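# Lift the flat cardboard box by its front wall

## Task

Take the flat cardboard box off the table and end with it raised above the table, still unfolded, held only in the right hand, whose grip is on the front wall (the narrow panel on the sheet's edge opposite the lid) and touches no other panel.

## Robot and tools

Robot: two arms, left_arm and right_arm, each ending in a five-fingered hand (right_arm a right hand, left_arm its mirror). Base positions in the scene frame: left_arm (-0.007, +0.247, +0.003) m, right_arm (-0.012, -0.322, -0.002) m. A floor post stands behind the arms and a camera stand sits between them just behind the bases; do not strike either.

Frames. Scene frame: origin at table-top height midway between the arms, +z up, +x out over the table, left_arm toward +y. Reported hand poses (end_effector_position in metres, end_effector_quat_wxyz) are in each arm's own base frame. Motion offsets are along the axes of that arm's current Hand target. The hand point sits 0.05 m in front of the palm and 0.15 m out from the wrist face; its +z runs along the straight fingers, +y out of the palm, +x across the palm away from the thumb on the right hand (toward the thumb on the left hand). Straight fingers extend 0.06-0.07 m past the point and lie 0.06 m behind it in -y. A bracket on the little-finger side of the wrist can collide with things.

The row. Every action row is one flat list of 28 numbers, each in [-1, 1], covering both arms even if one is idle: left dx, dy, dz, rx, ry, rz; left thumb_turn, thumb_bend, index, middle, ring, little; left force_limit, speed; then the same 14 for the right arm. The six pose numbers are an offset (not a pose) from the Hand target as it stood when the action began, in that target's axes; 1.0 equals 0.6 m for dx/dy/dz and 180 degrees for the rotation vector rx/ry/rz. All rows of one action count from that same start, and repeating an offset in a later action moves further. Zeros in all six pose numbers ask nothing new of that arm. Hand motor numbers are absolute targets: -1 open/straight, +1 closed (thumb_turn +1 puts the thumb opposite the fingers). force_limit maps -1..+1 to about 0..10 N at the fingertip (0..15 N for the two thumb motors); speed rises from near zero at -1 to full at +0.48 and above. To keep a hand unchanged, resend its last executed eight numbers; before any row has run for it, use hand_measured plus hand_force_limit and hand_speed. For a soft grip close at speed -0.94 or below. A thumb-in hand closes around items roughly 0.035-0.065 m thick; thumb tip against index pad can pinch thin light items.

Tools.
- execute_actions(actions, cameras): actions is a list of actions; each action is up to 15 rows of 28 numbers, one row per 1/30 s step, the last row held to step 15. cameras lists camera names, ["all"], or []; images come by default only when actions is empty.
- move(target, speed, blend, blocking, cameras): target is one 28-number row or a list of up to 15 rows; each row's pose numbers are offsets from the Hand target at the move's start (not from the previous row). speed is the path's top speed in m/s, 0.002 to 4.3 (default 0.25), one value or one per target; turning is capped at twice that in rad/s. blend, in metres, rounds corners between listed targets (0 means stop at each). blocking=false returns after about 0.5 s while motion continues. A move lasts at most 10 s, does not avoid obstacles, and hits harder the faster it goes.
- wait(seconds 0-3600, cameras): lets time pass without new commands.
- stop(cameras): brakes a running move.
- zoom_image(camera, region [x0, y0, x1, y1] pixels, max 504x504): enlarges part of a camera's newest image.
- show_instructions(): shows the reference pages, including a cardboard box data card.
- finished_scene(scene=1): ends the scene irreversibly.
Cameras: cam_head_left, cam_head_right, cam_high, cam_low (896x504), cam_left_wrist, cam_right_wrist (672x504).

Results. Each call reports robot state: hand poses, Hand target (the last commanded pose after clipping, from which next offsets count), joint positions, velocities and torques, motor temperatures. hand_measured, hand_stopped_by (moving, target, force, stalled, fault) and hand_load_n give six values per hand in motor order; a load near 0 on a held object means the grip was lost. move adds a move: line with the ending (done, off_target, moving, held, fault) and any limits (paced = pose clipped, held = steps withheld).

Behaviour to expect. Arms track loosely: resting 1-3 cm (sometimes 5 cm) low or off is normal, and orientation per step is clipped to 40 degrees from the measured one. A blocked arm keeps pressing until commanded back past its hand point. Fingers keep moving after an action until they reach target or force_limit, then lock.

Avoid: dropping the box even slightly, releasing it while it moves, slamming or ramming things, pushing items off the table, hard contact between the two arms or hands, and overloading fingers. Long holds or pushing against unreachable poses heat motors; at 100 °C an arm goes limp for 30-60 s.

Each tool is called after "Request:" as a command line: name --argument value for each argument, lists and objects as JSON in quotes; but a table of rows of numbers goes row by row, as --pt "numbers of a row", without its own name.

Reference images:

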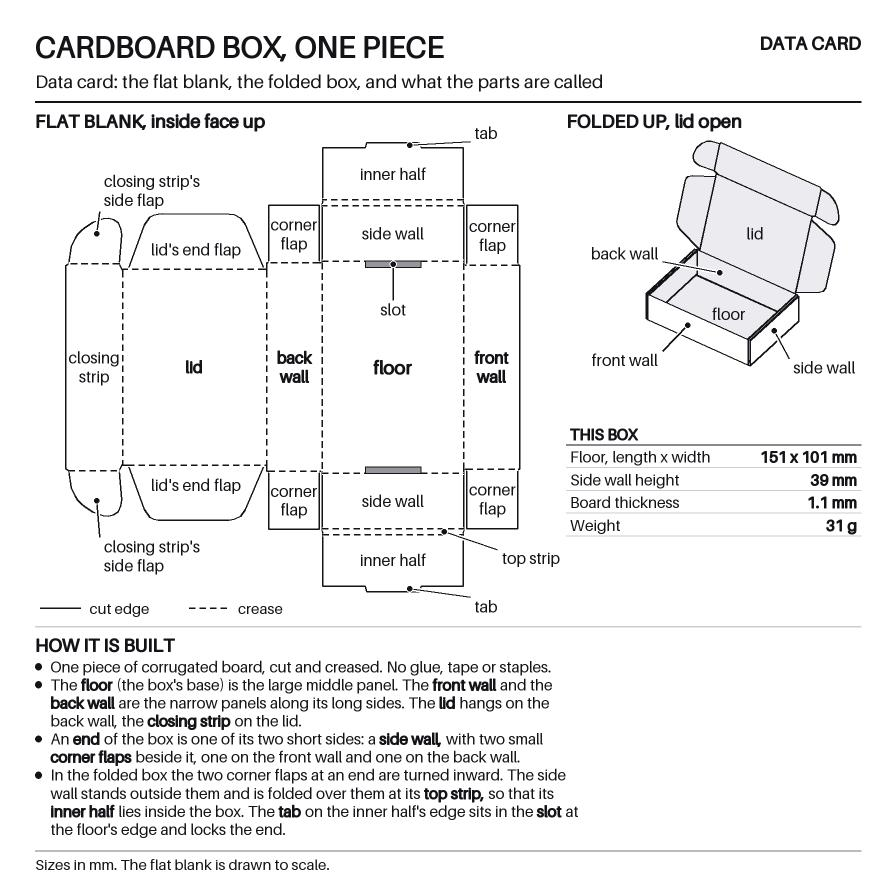

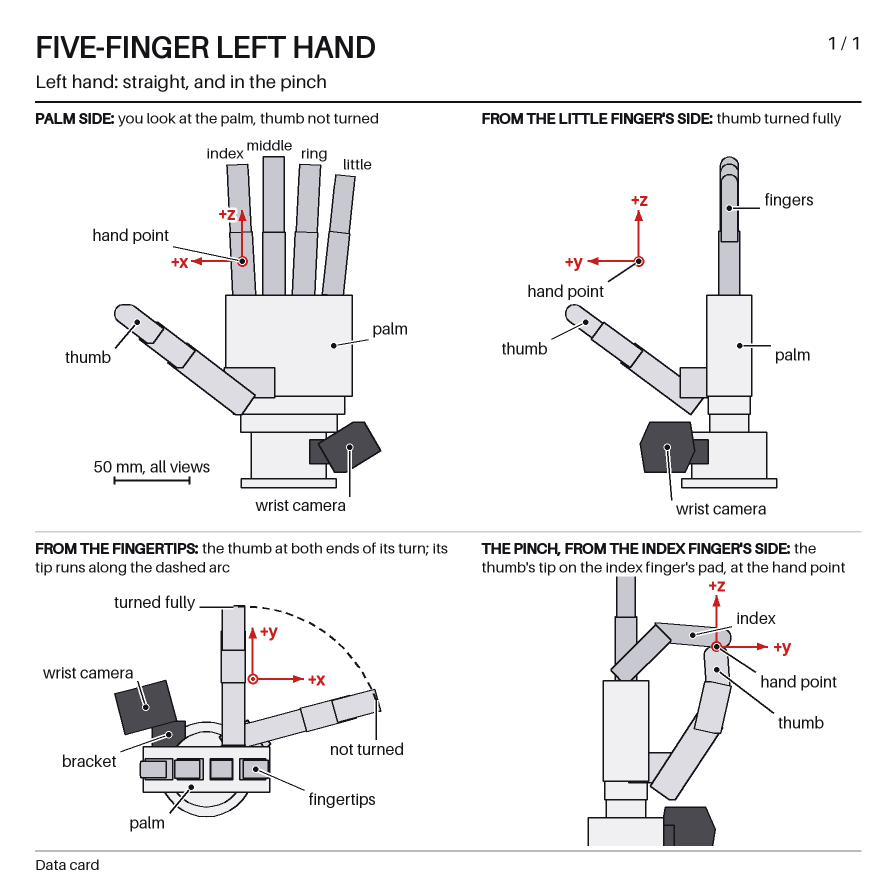

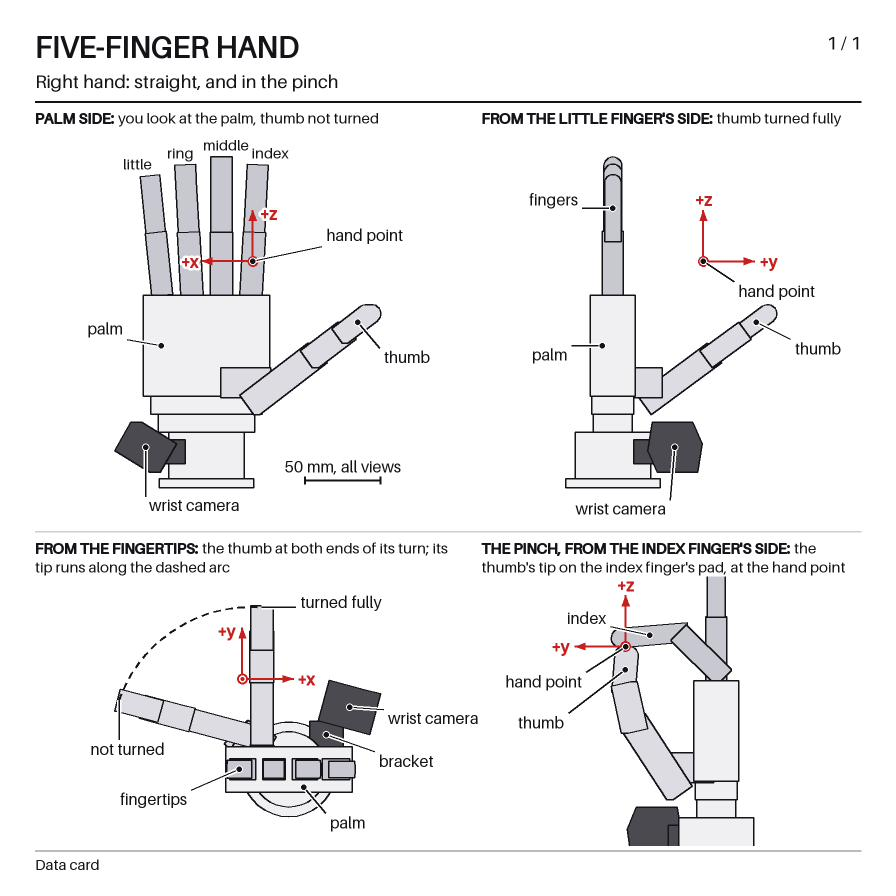

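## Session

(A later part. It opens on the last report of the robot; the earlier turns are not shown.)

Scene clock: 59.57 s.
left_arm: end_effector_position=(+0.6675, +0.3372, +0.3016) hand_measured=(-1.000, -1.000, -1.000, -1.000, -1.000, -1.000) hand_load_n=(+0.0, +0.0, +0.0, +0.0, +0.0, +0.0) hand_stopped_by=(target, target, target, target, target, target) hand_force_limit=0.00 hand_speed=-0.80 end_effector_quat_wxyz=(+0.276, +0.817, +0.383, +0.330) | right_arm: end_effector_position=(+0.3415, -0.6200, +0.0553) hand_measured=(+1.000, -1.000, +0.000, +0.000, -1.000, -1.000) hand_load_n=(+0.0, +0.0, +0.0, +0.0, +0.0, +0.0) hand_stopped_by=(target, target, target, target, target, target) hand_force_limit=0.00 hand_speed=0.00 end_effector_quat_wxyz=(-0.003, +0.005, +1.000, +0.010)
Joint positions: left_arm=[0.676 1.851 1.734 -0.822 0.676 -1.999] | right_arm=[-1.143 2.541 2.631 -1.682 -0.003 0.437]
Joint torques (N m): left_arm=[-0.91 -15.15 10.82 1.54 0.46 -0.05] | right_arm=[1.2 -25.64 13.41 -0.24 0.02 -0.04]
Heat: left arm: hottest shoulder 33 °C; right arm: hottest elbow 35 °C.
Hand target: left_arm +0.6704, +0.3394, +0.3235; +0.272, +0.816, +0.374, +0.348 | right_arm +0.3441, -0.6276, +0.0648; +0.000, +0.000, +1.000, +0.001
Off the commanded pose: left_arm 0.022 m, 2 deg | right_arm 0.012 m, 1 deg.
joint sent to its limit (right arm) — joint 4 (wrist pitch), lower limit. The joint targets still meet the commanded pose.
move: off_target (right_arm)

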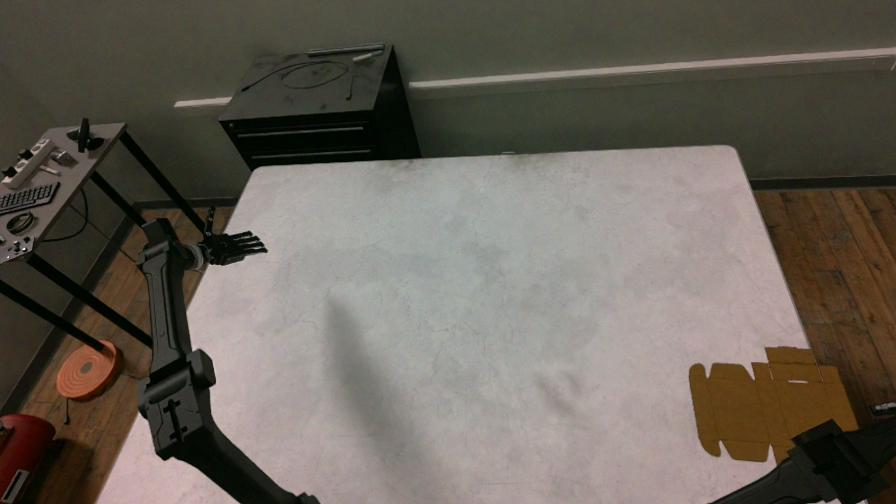

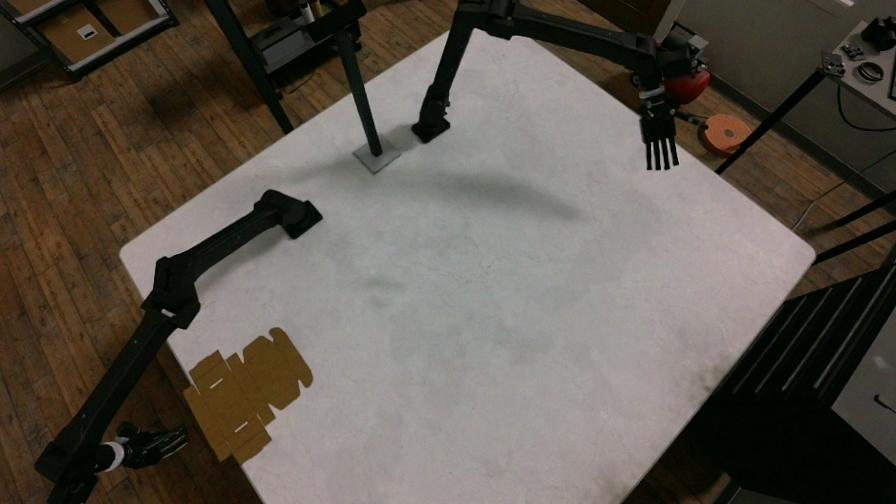

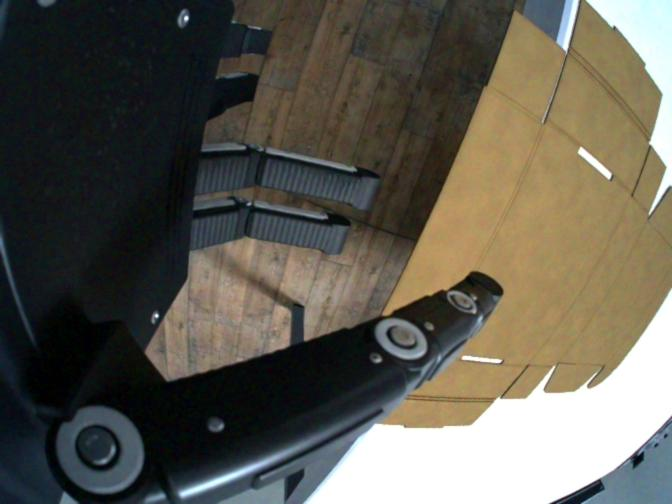

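Request:
move --target '[0,0,0,0,0,0,-1,-1,-1,-1,-1,-1,0,-0.8,0,0,0.06,0,0,0,1,-1,0,0,-1,-1,0,0]' --speed 0.12 --cameras '["cam_head_right","cam_high","cam_low","cam_right_wrist"]'

Request:
zoom_image --camera "cam_high" --region '[130, 330, 340, 504]'

Scene clock: 60.73 s.
left_arm: end_effector_position=(+0.6675, +0.3372, +0.3016) hand_measured=(-1.000, -1.000, -1.000, -1.000, -1.000, -1.000) hand_load_n=(+0.0, +0.0, -0.5, +0.0, +0.0, +0.0) hand_stopped_by=(target, target, target, target, target, target) hand_force_limit=0.00 hand_speed=-0.80 end_effector_quat_wxyz=(+0.276, +0.817, +0.383, +0.330) | right_arm: end_effector_position=(+0.3455, -0.6288, +0.0404) hand_measured=(+1.000, -1.000, +0.000, +0.000, -1.000, -1.000) hand_load_n=(+0.0, +0.0, +0.0, +0.0, +0.0, +0.0) hand_stopped_by=(target, target, target, target, target, target) hand_force_limit=0.00 hand_speed=0.00 end_effector_quat_wxyz=(+0.003, +0.005, +1.000, -0.004)
Joint positions: left_arm=[0.676 1.851 1.734 -0.822 0.676 -1.999] | right_arm=[-1.143 2.541 2.595 -1.614 -0.002 0.437]
Joint torques (N m): left_arm=[-0.79 -15.15 10.81 1.54 0.46 -0.05] | right_arm=[1.44 -26.05 8.53 0.58 0.04 -0.07]
Heat: left arm: hottest shoulder 33 °C; right arm: hottest elbow 35 °C.
Hand target: left_arm +0.6704, +0.3394, +0.3235; +0.272, +0.816, +0.374, +0.348 | right_arm +0.3441, -0.6276, +0.0288; +0.000, +0.000, +1.000, +0.001
Off the commanded pose: left_arm 0.022 m, 2 deg | right_arm 0.012 m, 1 deg.
move: off_target (right_arm)

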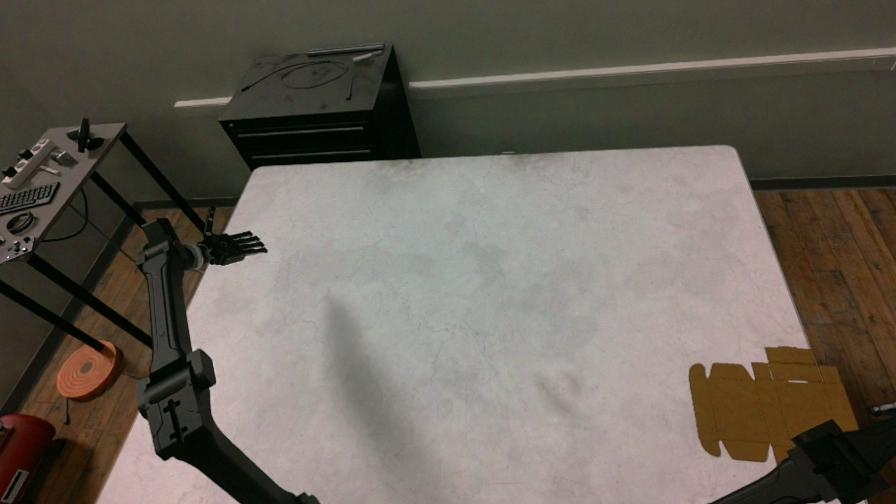

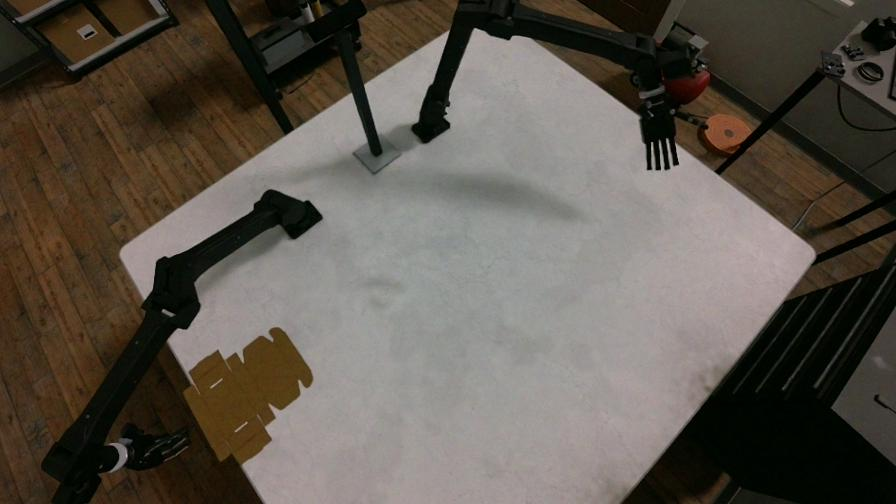

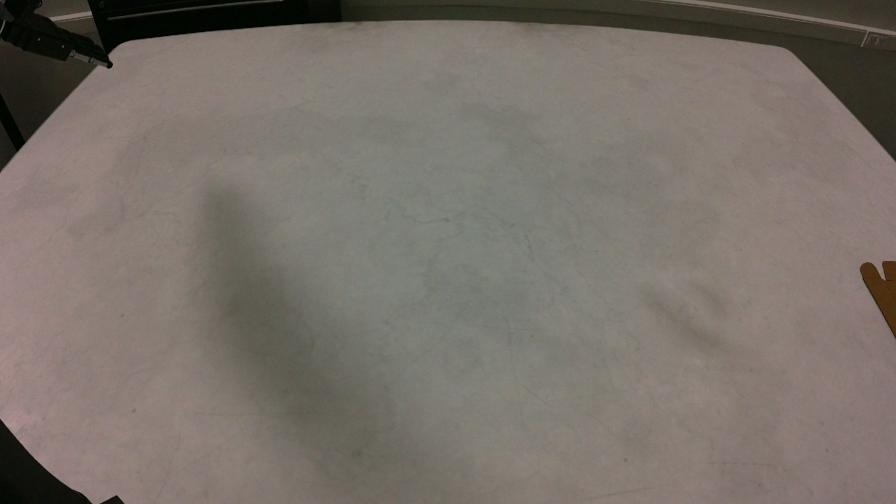

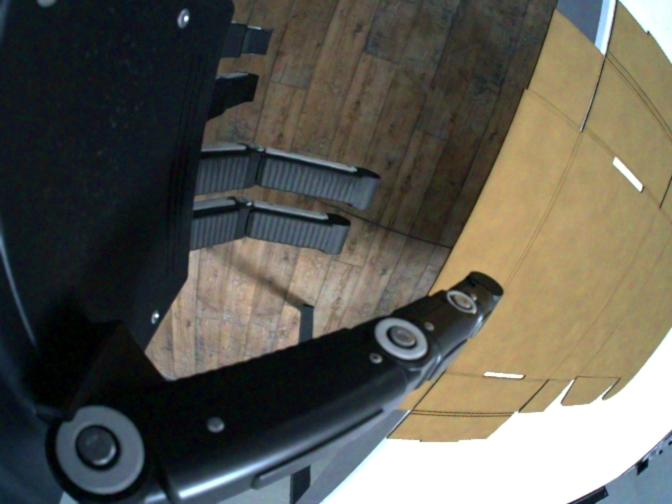

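Scaled by 2.400.

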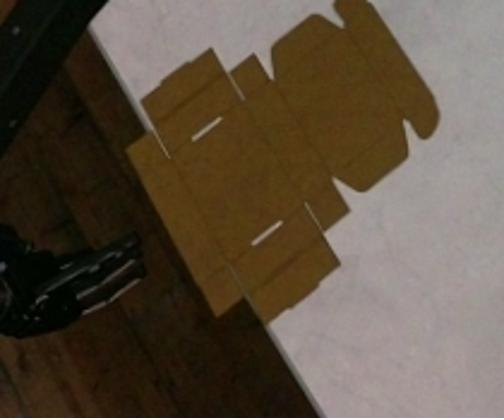

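Request:
move --target '[0,0,0,0,0,0,-1,-1,-1,-1,-1,-1,0,-0.8,0,0.01,0.035,0,0,0,1,-1,0,0,-1,-1,0,0]' --speed 0.12 --cameras '["cam_right_wrist","cam_high"]'

Request:
zoom_image --camera "cam_high" --region '[130, 330, 340, 504]'

Scene clock: 61.77 s.
left_arm: end_effector_position=(+0.6675, +0.3372, +0.3016) hand_measured=(-1.000, -1.000, -1.000, -1.000, -1.000, -1.000) hand_load_n=(+0.0, -0.5, +0.0, +0.0, +0.0, +0.0) hand_stopped_by=(target, target, target, target, target, target) hand_force_limit=0.00 hand_speed=-0.80 end_effector_quat_wxyz=(+0.276, +0.817, +0.383, +0.330) | right_arm: end_effector_position=(+0.3427, -0.6228, +0.0061) hand_measured=(+1.000, -1.000, +0.000, +0.000, -1.000, -1.000) hand_load_n=(+0.0, +0.0, +0.0, +0.0, +0.0, +0.0) hand_stopped_by=(target, target, target, target, target, target) hand_force_limit=0.00 hand_speed=0.00 end_effector_quat_wxyz=(-0.001, +0.005, +1.000, +0.004)
Joint positions: left_arm=[0.676 1.851 1.734 -0.822 0.676 -1.999] | right_arm=[-1.143 2.53 2.482 -1.53 -0.002 0.437]
Joint torques (N m): left_arm=[-0.79 -15.15 10.85 1.52 0.45 -0.04] | right_arm=[1.49 -27.52 8.27 0.35 0.03 -0.02]
Heat: left arm: hottest shoulder 33 °C; right arm: hottest elbow 35 °C.
Hand target: left_arm +0.6704, +0.3394, +0.3235; +0.272, +0.816, +0.374, +0.348 | right_arm +0.3441, -0.6215, +0.0077; +0.000, +0.000, +1.000, +0.001
Off the commanded pose: left_arm 0.022 m, 2 deg | right_arm 0.002 m, 1 deg.
move: done
Images, in order (width x height): cam_high 896x504, cam_right_wrist 672x504.

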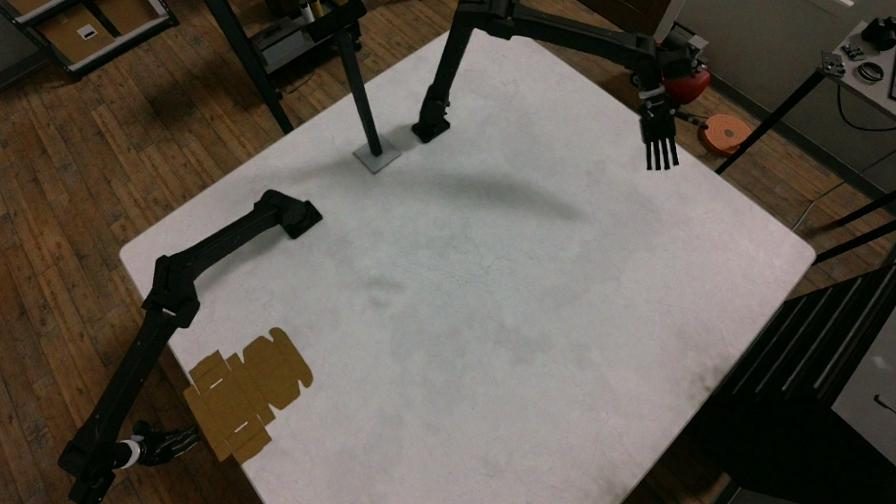

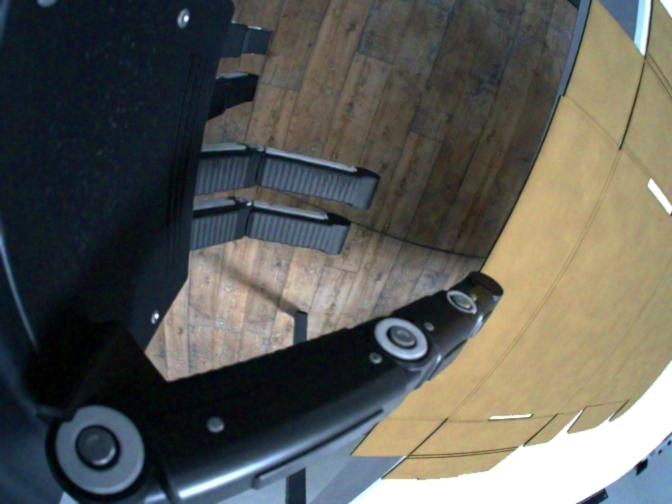

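Scaled by 2.400.

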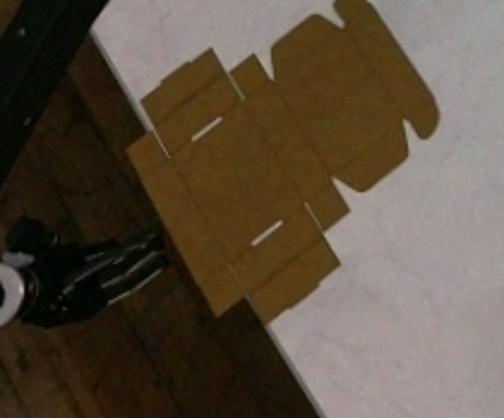

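Request:
move --target '[0,0,0,0,0,0,-1,-1,-1,-1,-1,-1,0,-0.8,0,0.05,0,0,0,0,1,-1,0,0,-1,-1,0,0]' --speed 0.08 --cameras '["cam_right_wrist","cam_high"]'

Request:
zoom_image --camera "cam_high" --region '[150, 370, 270, 480]'

Scene clock: 63.43 s.
left_arm: end_effector_position=(+0.6675, +0.3372, +0.3016) hand_measured=(-1.000, -1.000, -1.000, -1.000, -1.000, -1.000) hand_load_n=(+0.0, +0.0, +0.0, +0.0, +0.0, +0.0) hand_stopped_by=(target, target, target, target, target, target) hand_force_limit=0.00 hand_speed=-0.80 end_effector_quat_wxyz=(+0.276, +0.817, +0.383, +0.330) | right_arm: end_effector_position=(+0.3378, -0.5952, +0.0081) hand_measured=(+1.000, -1.000, +0.000, +0.000, -1.000, -1.000) hand_load_n=(+0.0, +0.0, +0.0, +0.0, +0.0, +0.0) hand_stopped_by=(target, target, target, target, target, target) hand_force_limit=0.00 hand_speed=0.00 end_effector_quat_wxyz=(+0.000, +0.000, +1.000, +0.003)
Joint positions: left_arm=[0.676 1.851 1.734 -0.822 0.676 -1.999] | right_arm=[-1.133 2.404 2.249 -1.421 -0.002 0.437]
Joint torques (N m): left_arm=[-0.79 -15.21 10.84 1.52 0.45 -0.05] | right_arm=[2.02 -26.29 8.25 0.51 0.01 0.15]
Heat: left arm: hottest shoulder 33 °C; right arm: hottest elbow 35 °C.
Hand target: left_arm +0.6704, +0.3394, +0.3235; +0.272, +0.816, +0.374, +0.348 | right_arm +0.3439, -0.5916, +0.0078; +0.000, +0.000, +1.000, +0.001
Off the commanded pose: left_arm 0.022 m, 2 deg | right_arm 0.007 m, 0 deg.
move: done
Images, in order (width x height): cam_high 896x504, cam_right_wrist 672x504.

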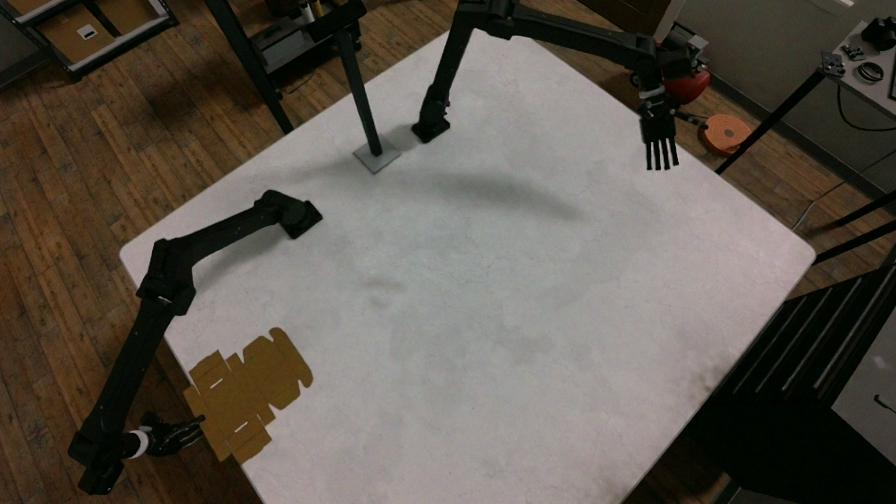

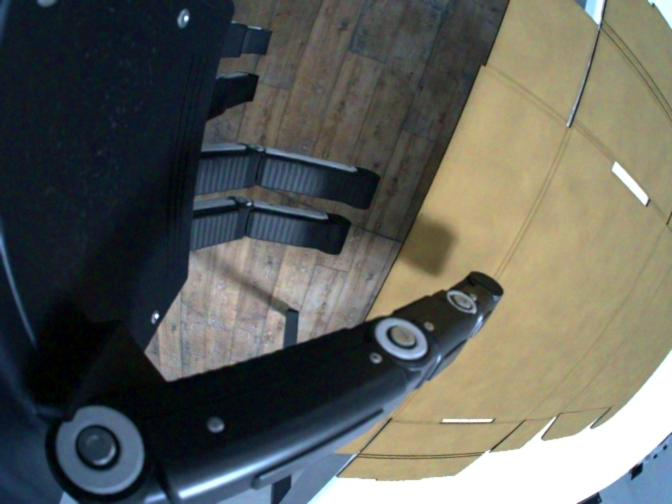

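Scaled by 4.200.

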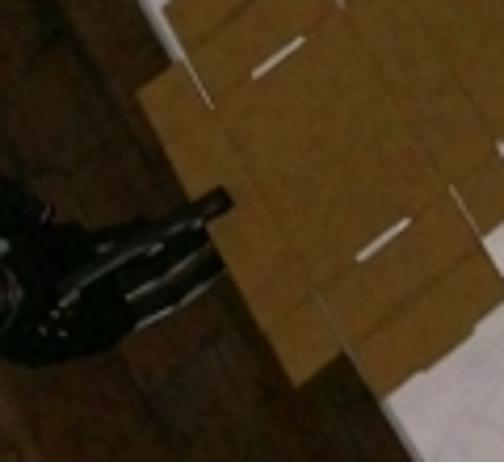

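Request:
move --target '[0,0,0,0,0,0,-1,-1,-1,-1,-1,-1,0,-0.8,0,0.025,0,0,0,0,1,-1,0,0,-1,-1,0,0]' --speed 0.05 --cameras '["cam_right_wrist","cam_high"]'

Request:
zoom_image --camera "cam_high" --region '[150, 370, 270, 480]'

Scene clock: 64.43 s.
left_arm: end_effector_position=(+0.6675, +0.3372, +0.3016) hand_measured=(-1.000, -1.000, -1.000, -1.000, -1.000, -1.000) hand_load_n=(+0.0, +0.0, +0.0, +0.0, +0.0, +0.0) hand_stopped_by=(target, target, target, target, target, target) hand_force_limit=0.00 hand_speed=-0.80 end_effector_quat_wxyz=(+0.276, +0.817, +0.383, +0.330) | right_arm: end_effector_position=(+0.3369, -0.5809, +0.0075) hand_measured=(+1.000, -1.000, +0.000, +0.000, -1.000, -1.000) hand_load_n=(+0.0, +0.0, +0.0, +0.0, +0.0, +0.5) hand_stopped_by=(target, target, target, target, target, target) hand_force_limit=0.00 hand_speed=0.00 end_effector_quat_wxyz=(+0.000, -0.003, +1.000, +0.003)
Joint positions: left_arm=[0.676 1.851 1.734 -0.822 0.676 -1.999] | right_arm=[-1.125 2.356 2.159 -1.379 -0.002 0.44]
Joint torques (N m): left_arm=[-0.85 -15.15 10.84 1.54 0.46 -0.05] | right_arm=[2.37 -25.99 8.02 0.39 -0.01 0.22]
Heat: left arm: hottest shoulder 33 °C; right arm: hottest elbow 35 °C.
Hand target: left_arm +0.6704, +0.3394, +0.3235; +0.272, +0.816, +0.374, +0.348 | right_arm +0.3439, -0.5767, +0.0079; +0.000, +0.000, +1.000, +0.000
Off the commanded pose: left_arm 0.022 m, 2 deg | right_arm 0.008 m, 0 deg.
move: done
Images, in order (width x height): cam_high 896x504, cam_right_wrist 672x504.

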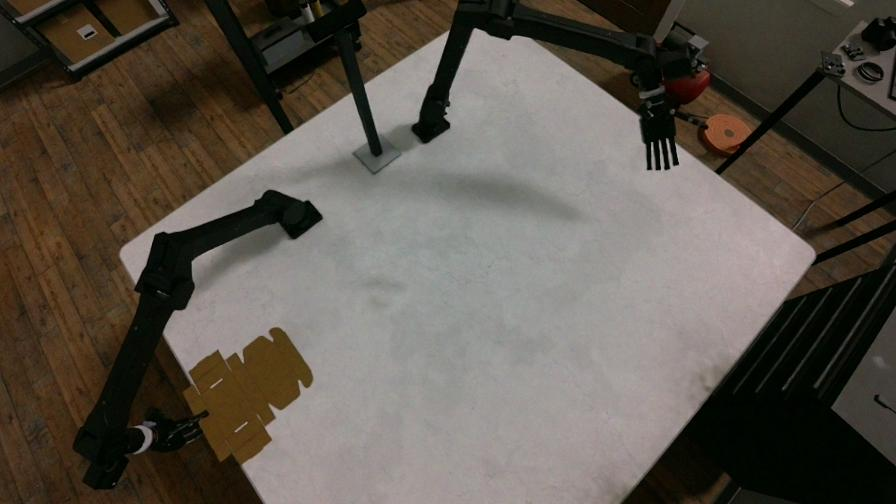

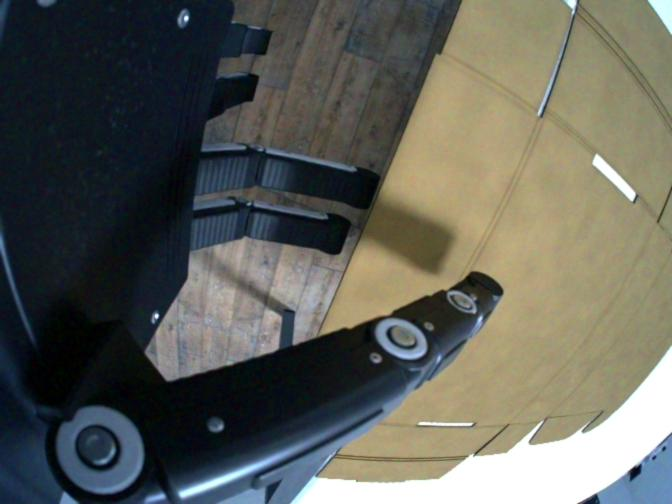

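Scaled by 4.200.

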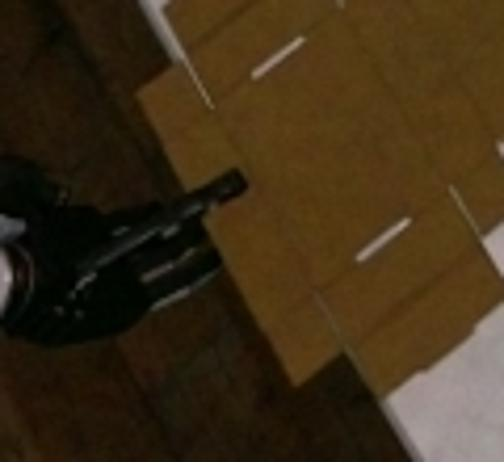

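Request:
move --target '[0,0,0,0,0,0,-1,-1,-1,-1,-1,-1,0,-0.8,0,0.02,0,0,0,0,1,-1,0,0,-1,-1,0,0]' --speed 0.05 --cameras '["cam_right_wrist","cam_high"]'

Request:
zoom_image --camera "cam_high" --region '[150, 370, 270, 480]'

Request:
zoom_image --camera "cam_right_wrist" --region '[180, 60, 520, 360]'

Scene clock: 65.37 s.
left_arm: end_effector_position=(+0.6675, +0.3372, +0.3016) hand_measured=(-1.000, -1.000, -1.000, -1.000, -1.000, -1.000) hand_load_n=(+0.0, -0.5, +0.0, +0.0, +0.0, +0.5) hand_stopped_by=(target, target, target, target, target, target) hand_force_limit=0.00 hand_speed=-0.80 end_effector_quat_wxyz=(+0.276, +0.817, +0.383, +0.330) | right_arm: end_effector_position=(+0.3370, -0.5689, +0.0072) hand_measured=(+1.000, -1.000, +0.000, +0.000, -1.000, -1.000) hand_load_n=(+0.0, +0.0, +0.0, +0.0, +0.0, +0.0) hand_stopped_by=(target, target, target, target, target, target) hand_force_limit=0.00 hand_speed=0.00 end_effector_quat_wxyz=(-0.001, -0.003, +1.000, +0.003)
Joint positions: left_arm=[0.676 1.851 1.734 -0.822 0.676 -1.999] | right_arm=[-1.117 2.321 2.093 -1.349 -0.002 0.448]
Joint torques (N m): left_arm=[-0.79 -15.21 10.82 1.54 0.45 -0.05] | right_arm=[2.08 -25.47 8.08 0.54 0.02 0.2]
Heat: left arm: hottest shoulder 33 °C; right arm: hottest elbow 35 °C.
Hand target: left_arm +0.6704, +0.3394, +0.3235; +0.272, +0.816, +0.374, +0.348 | right_arm +0.3439, -0.5646, +0.0078; +0.000, +0.000, +1.000, +0.001
Off the commanded pose: left_arm 0.022 m, 2 deg | right_arm 0.008 m, 0 deg.
move: done
Images, in order (width x height): cam_high 896x504, cam_right_wrist 672x504.

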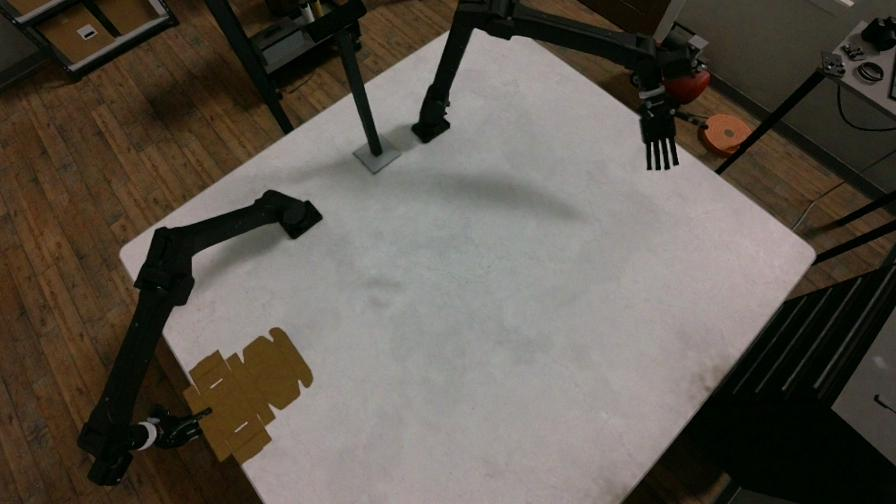

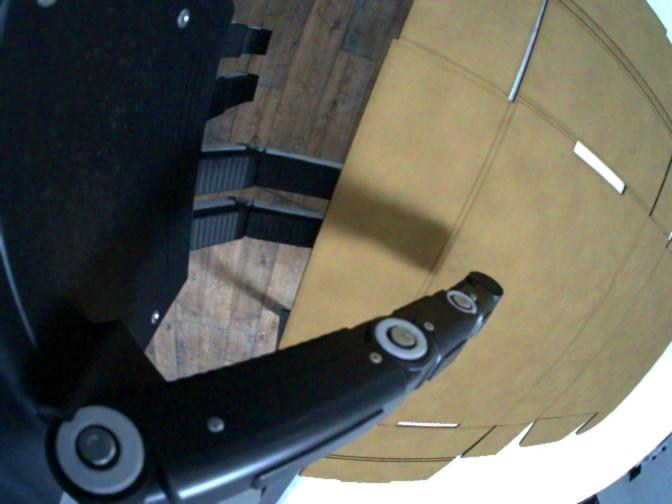

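Scaled by 4.200.

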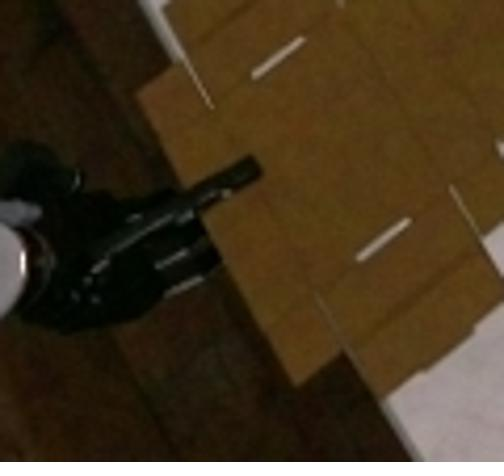

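Scaled by 1.482 from the camera's image (finer frame: 960x720).

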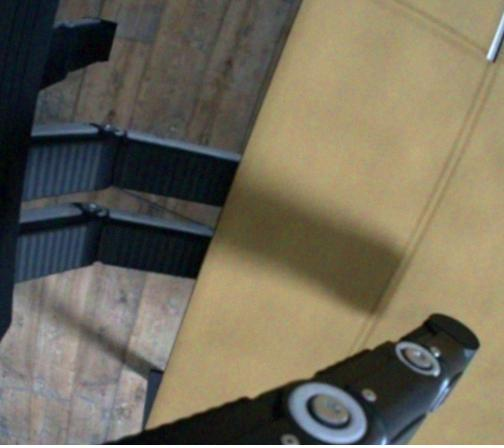

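Request:
move --target '[0,0,0,0,0,0,-1,-1,-1,-1,-1,-1,0,-0.8,0,0.017,-0.012,0,0,0,1,-1,0,0,-1,-1,0,0]' --speed 0.05 --cameras '["cam_right_wrist","cam_high"]'

Request:
zoom_image --camera "cam_high" --region '[150, 370, 270, 480]'

Request:
zoom_image --camera "cam_right_wrist" --region '[180, 60, 520, 360]'

Scene clock: 66.67 s.
left_arm: end_effector_position=(+0.6675, +0.3372, +0.3016) hand_measured=(-1.000, -1.000, -1.000, -1.000, -1.000, -1.000) hand_load_n=(+0.0, -0.5, +0.0, +0.0, +0.0, -0.5) hand_stopped_by=(target, target, target, target, target, target) hand_force_limit=0.00 hand_speed=-0.80 end_effector_quat_wxyz=(+0.276, +0.817, +0.383, +0.330) | right_arm: end_effector_position=(+0.3380, -0.5583, +0.0155) hand_measured=(+1.000, -1.000, +0.000, +0.000, -1.000, -1.000) hand_load_n=(+0.0, -0.5, +0.5, +0.0, +0.0, +0.0) hand_stopped_by=(target, target, target, target, target, target) hand_force_limit=0.00 hand_speed=0.00 end_effector_quat_wxyz=(+0.000, -0.004, +1.000, +0.003)
Joint positions: left_arm=[0.676 1.851 1.734 -0.822 0.676 -1.999] | right_arm=[-1.109 2.284 2.048 -1.34 -0.002 0.454]
Joint torques (N m): left_arm=[-0.97 -15.15 10.84 1.52 0.45 -0.05] | right_arm=[2.26 -24.64 8.05 0.42 0.02 0.22]
Heat: left arm: hottest shoulder 33 °C; right arm: hottest elbow 35 °C.
Hand target: left_arm +0.6704, +0.3394, +0.3235; +0.272, +0.816, +0.374, +0.348 | right_arm +0.3440, -0.5544, +0.0151; +0.000, +0.000, +1.000, +0.000
Off the commanded pose: left_arm 0.022 m, 2 deg | right_arm 0.007 m, 0 deg.
move: done
Images, in order (width x height): cam_high 896x504, cam_right_wrist 672x504.

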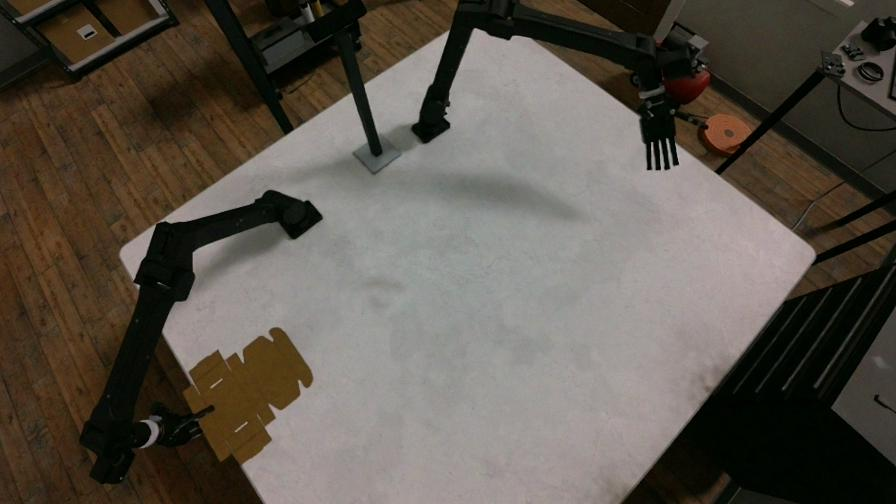

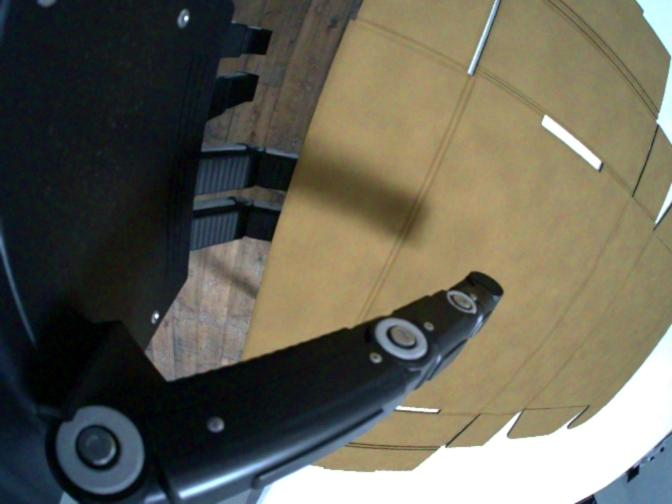

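Scaled by 4.200.

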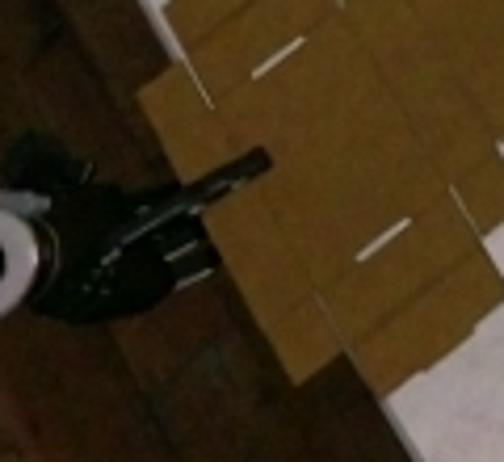

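Scaled by 1.482 from the camera's image (finer frame: 960x720).

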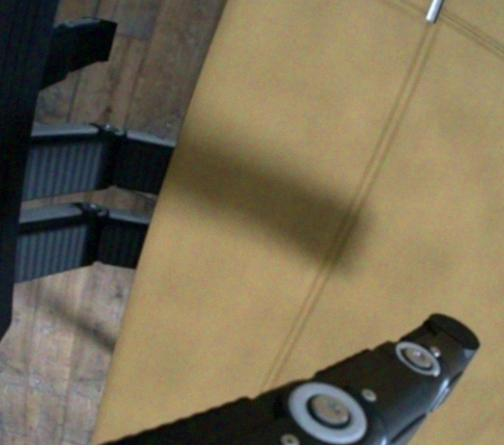

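Request:
move --target '[0,0,0,0,0,0,-1,-1,-1,-1,-1,-1,0,-0.8,0,-0.01,-0.008,0,0,0,1,-1,0.12,0.12,-1,-1,0,0]' --speed 0.05 --cameras '["cam_right_wrist","cam_high"]'

Request:
zoom_image --camera "cam_high" --region '[150, 370, 270, 480]'

Request:
zoom_image --camera "cam_right_wrist" --region '[180, 60, 520, 360]'

Scene clock: 67.60 s.
left_arm: end_effector_position=(+0.6675, +0.3372, +0.3016) hand_measured=(-1.000, -1.000, -1.000, -1.000, -1.000, -1.000) hand_load_n=(+0.0, +0.0, +0.0, +0.0, +0.0, +0.0) hand_stopped_by=(target, target, target, target, target, target) hand_force_limit=0.00 hand_speed=-0.80 end_effector_quat_wxyz=(+0.276, +0.817, +0.383, +0.330) | right_arm: end_effector_position=(+0.3374, -0.5581, +0.0155) hand_measured=(+1.000, -1.000, +0.120, +0.120, -1.000, -1.000) hand_load_n=(+0.0, +0.0, +0.0, +0.0, +0.0, +0.0) hand_stopped_by=(target, target, target, target, target, target) hand_force_limit=0.00 hand_speed=0.00 end_effector_quat_wxyz=(-0.002, -0.003, +1.000, +0.003)
Joint positions: left_arm=[0.676 1.851 1.734 -0.822 0.676 -1.999] | right_arm=[-1.109 2.284 2.048 -1.342 0 0.455]
Joint torques (N m): left_arm=[-0.91 -15.21 10.85 1.51 0.45 -0.05] | right_arm=[2.2 -23.71 11.02 -0.38 -0.09 0.17]
Heat: left arm: hottest shoulder 33 °C; right arm: hottest elbow 35 °C.
Hand target: left_arm +0.6704, +0.3394, +0.3235; +0.272, +0.816, +0.374, +0.348 | right_arm +0.3440, -0.5604, +0.0199; +0.000, +0.000, +1.000, +0.000
Off the commanded pose: left_arm 0.022 m, 2 deg | right_arm 0.008 m, 0 deg.
move: done
Images, in order (width x height): cam_high 896x504, cam_right_wrist 672x504.

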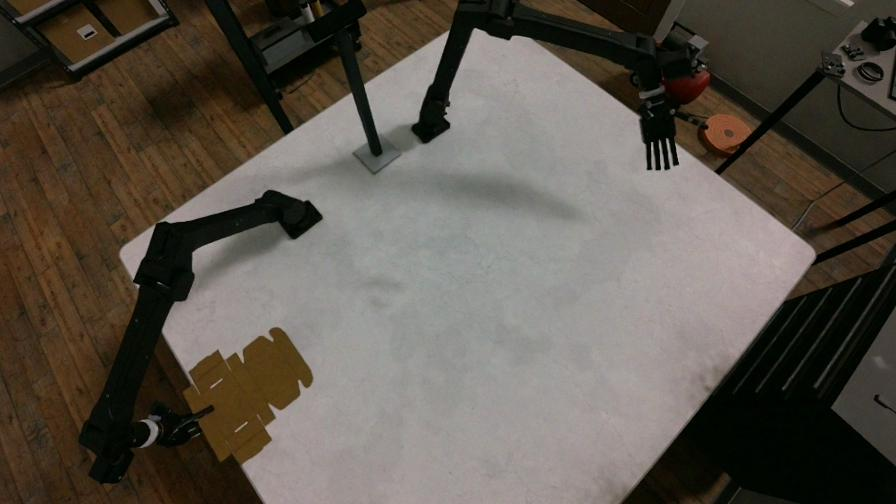

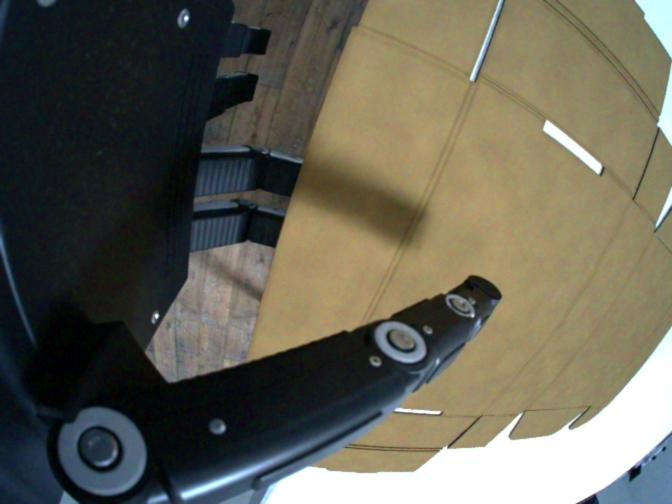

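Scaled by 4.200.

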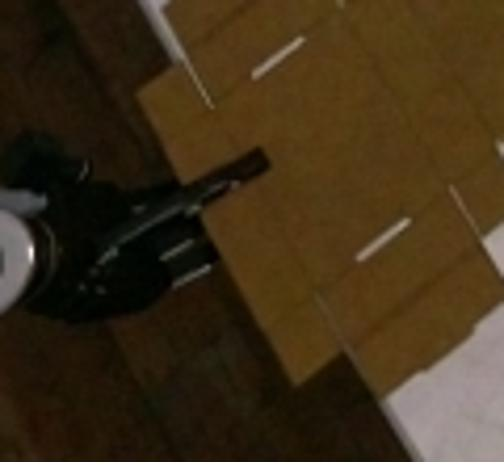

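Scaled by 1.482 from the camera's image (finer frame: 960x720).

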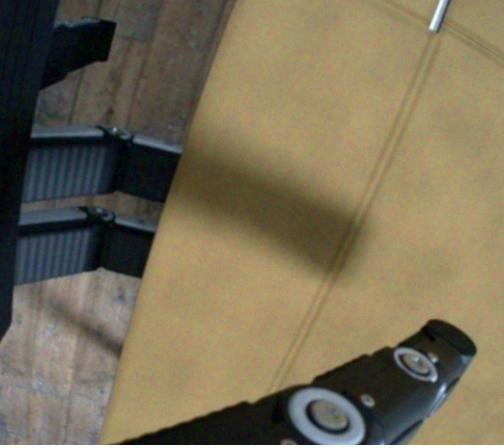

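Request:
move --target '[0,0,0,0,0,0,-1,-1,-1,-1,-1,-1,0,-0.8,0,-0.008,-0.015,0,0,0,1,-1,0.12,0.12,-1,-1,0,0]' --speed 0.05 --cameras '["cam_right_wrist","cam_high"]'

Request:
zoom_image --camera "cam_high" --region '[150, 370, 270, 480]'

Request:
zoom_image --camera "cam_right_wrist" --region '[180, 60, 520, 360]'

Scene clock: 68.43 s.
left_arm: end_effector_position=(+0.6675, +0.3372, +0.3016) hand_measured=(-1.000, -1.000, -1.000, -1.000, -1.000, -1.000) hand_load_n=(+0.0, +0.0, +0.0, +0.0, +0.0, +0.0) hand_stopped_by=(target, target, target, target, target, target) hand_force_limit=0.00 hand_speed=-0.80 end_effector_quat_wxyz=(+0.276, +0.817, +0.383, +0.330) | right_arm: end_effector_position=(+0.3368, -0.5572, +0.0210) hand_measured=(+1.000, -1.000, +0.120, +0.120, -1.000, -1.000) hand_load_n=(+0.0, +0.0, +0.0, +1.0, +0.0, +0.0) hand_stopped_by=(target, target, target, target, target, target) hand_force_limit=0.00 hand_speed=0.00 end_effector_quat_wxyz=(-0.004, -0.002, +1.000, +0.007)
Joint positions: left_arm=[0.676 1.851 1.734 -0.822 0.676 -1.999] | right_arm=[-1.109 2.284 2.062 -1.365 0.002 0.457]
Joint torques (N m): left_arm=[-0.91 -15.15 10.84 1.52 0.45 -0.04] | right_arm=[1.85 -23.06 12.81 -0.62 -0.12 0.12]
Heat: left arm: hottest shoulder 33 °C; right arm: hottest elbow 35 °C.
Hand target: left_arm +0.6704, +0.3394, +0.3235; +0.272, +0.816, +0.374, +0.348 | right_arm +0.3440, -0.5653, +0.0290; +0.000, +0.000, +1.000, +0.000
Off the commanded pose: left_arm 0.022 m, 2 deg | right_arm 0.013 m, 1 deg.
move: off_target (right_arm)
Images, in order (width x height): cam_high 896x504, cam_right_wrist 672x504.

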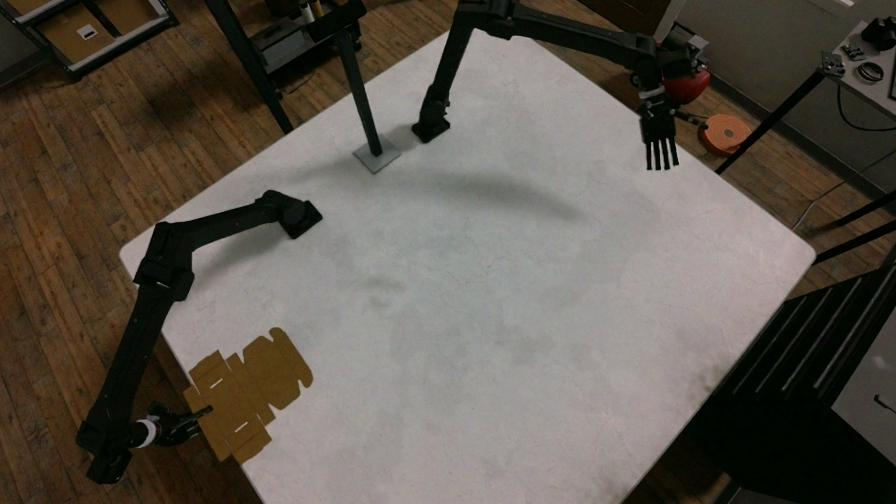

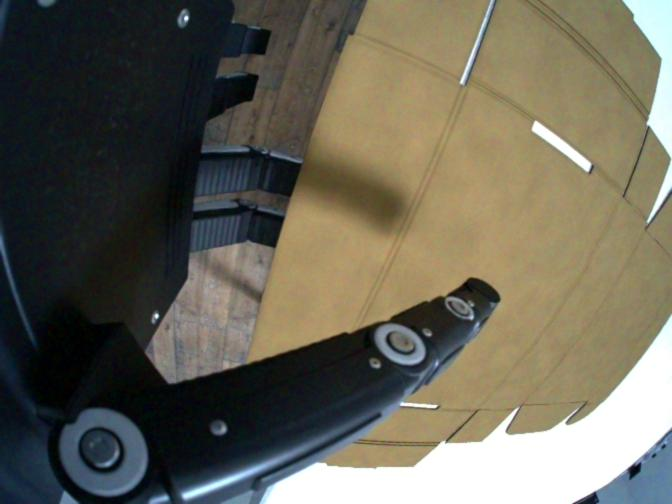

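Scaled by 4.200.

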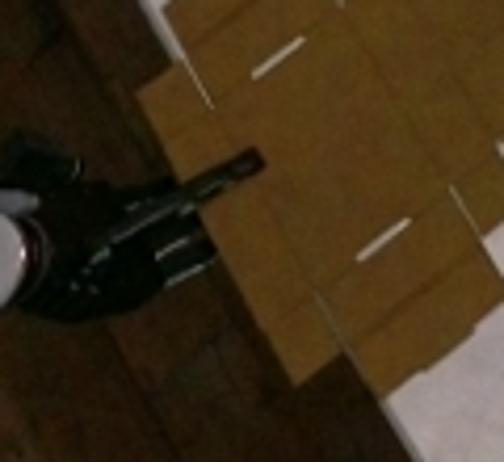

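Scaled by 1.482 from the camera's image (finer frame: 960x720).

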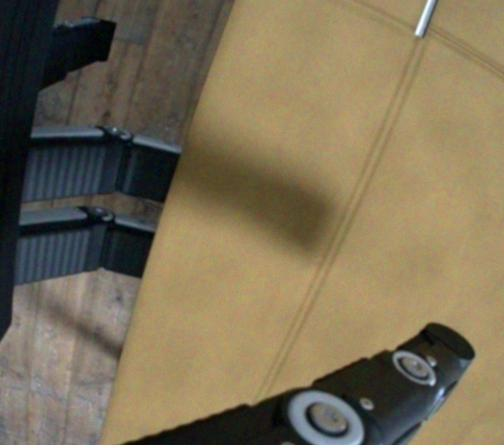

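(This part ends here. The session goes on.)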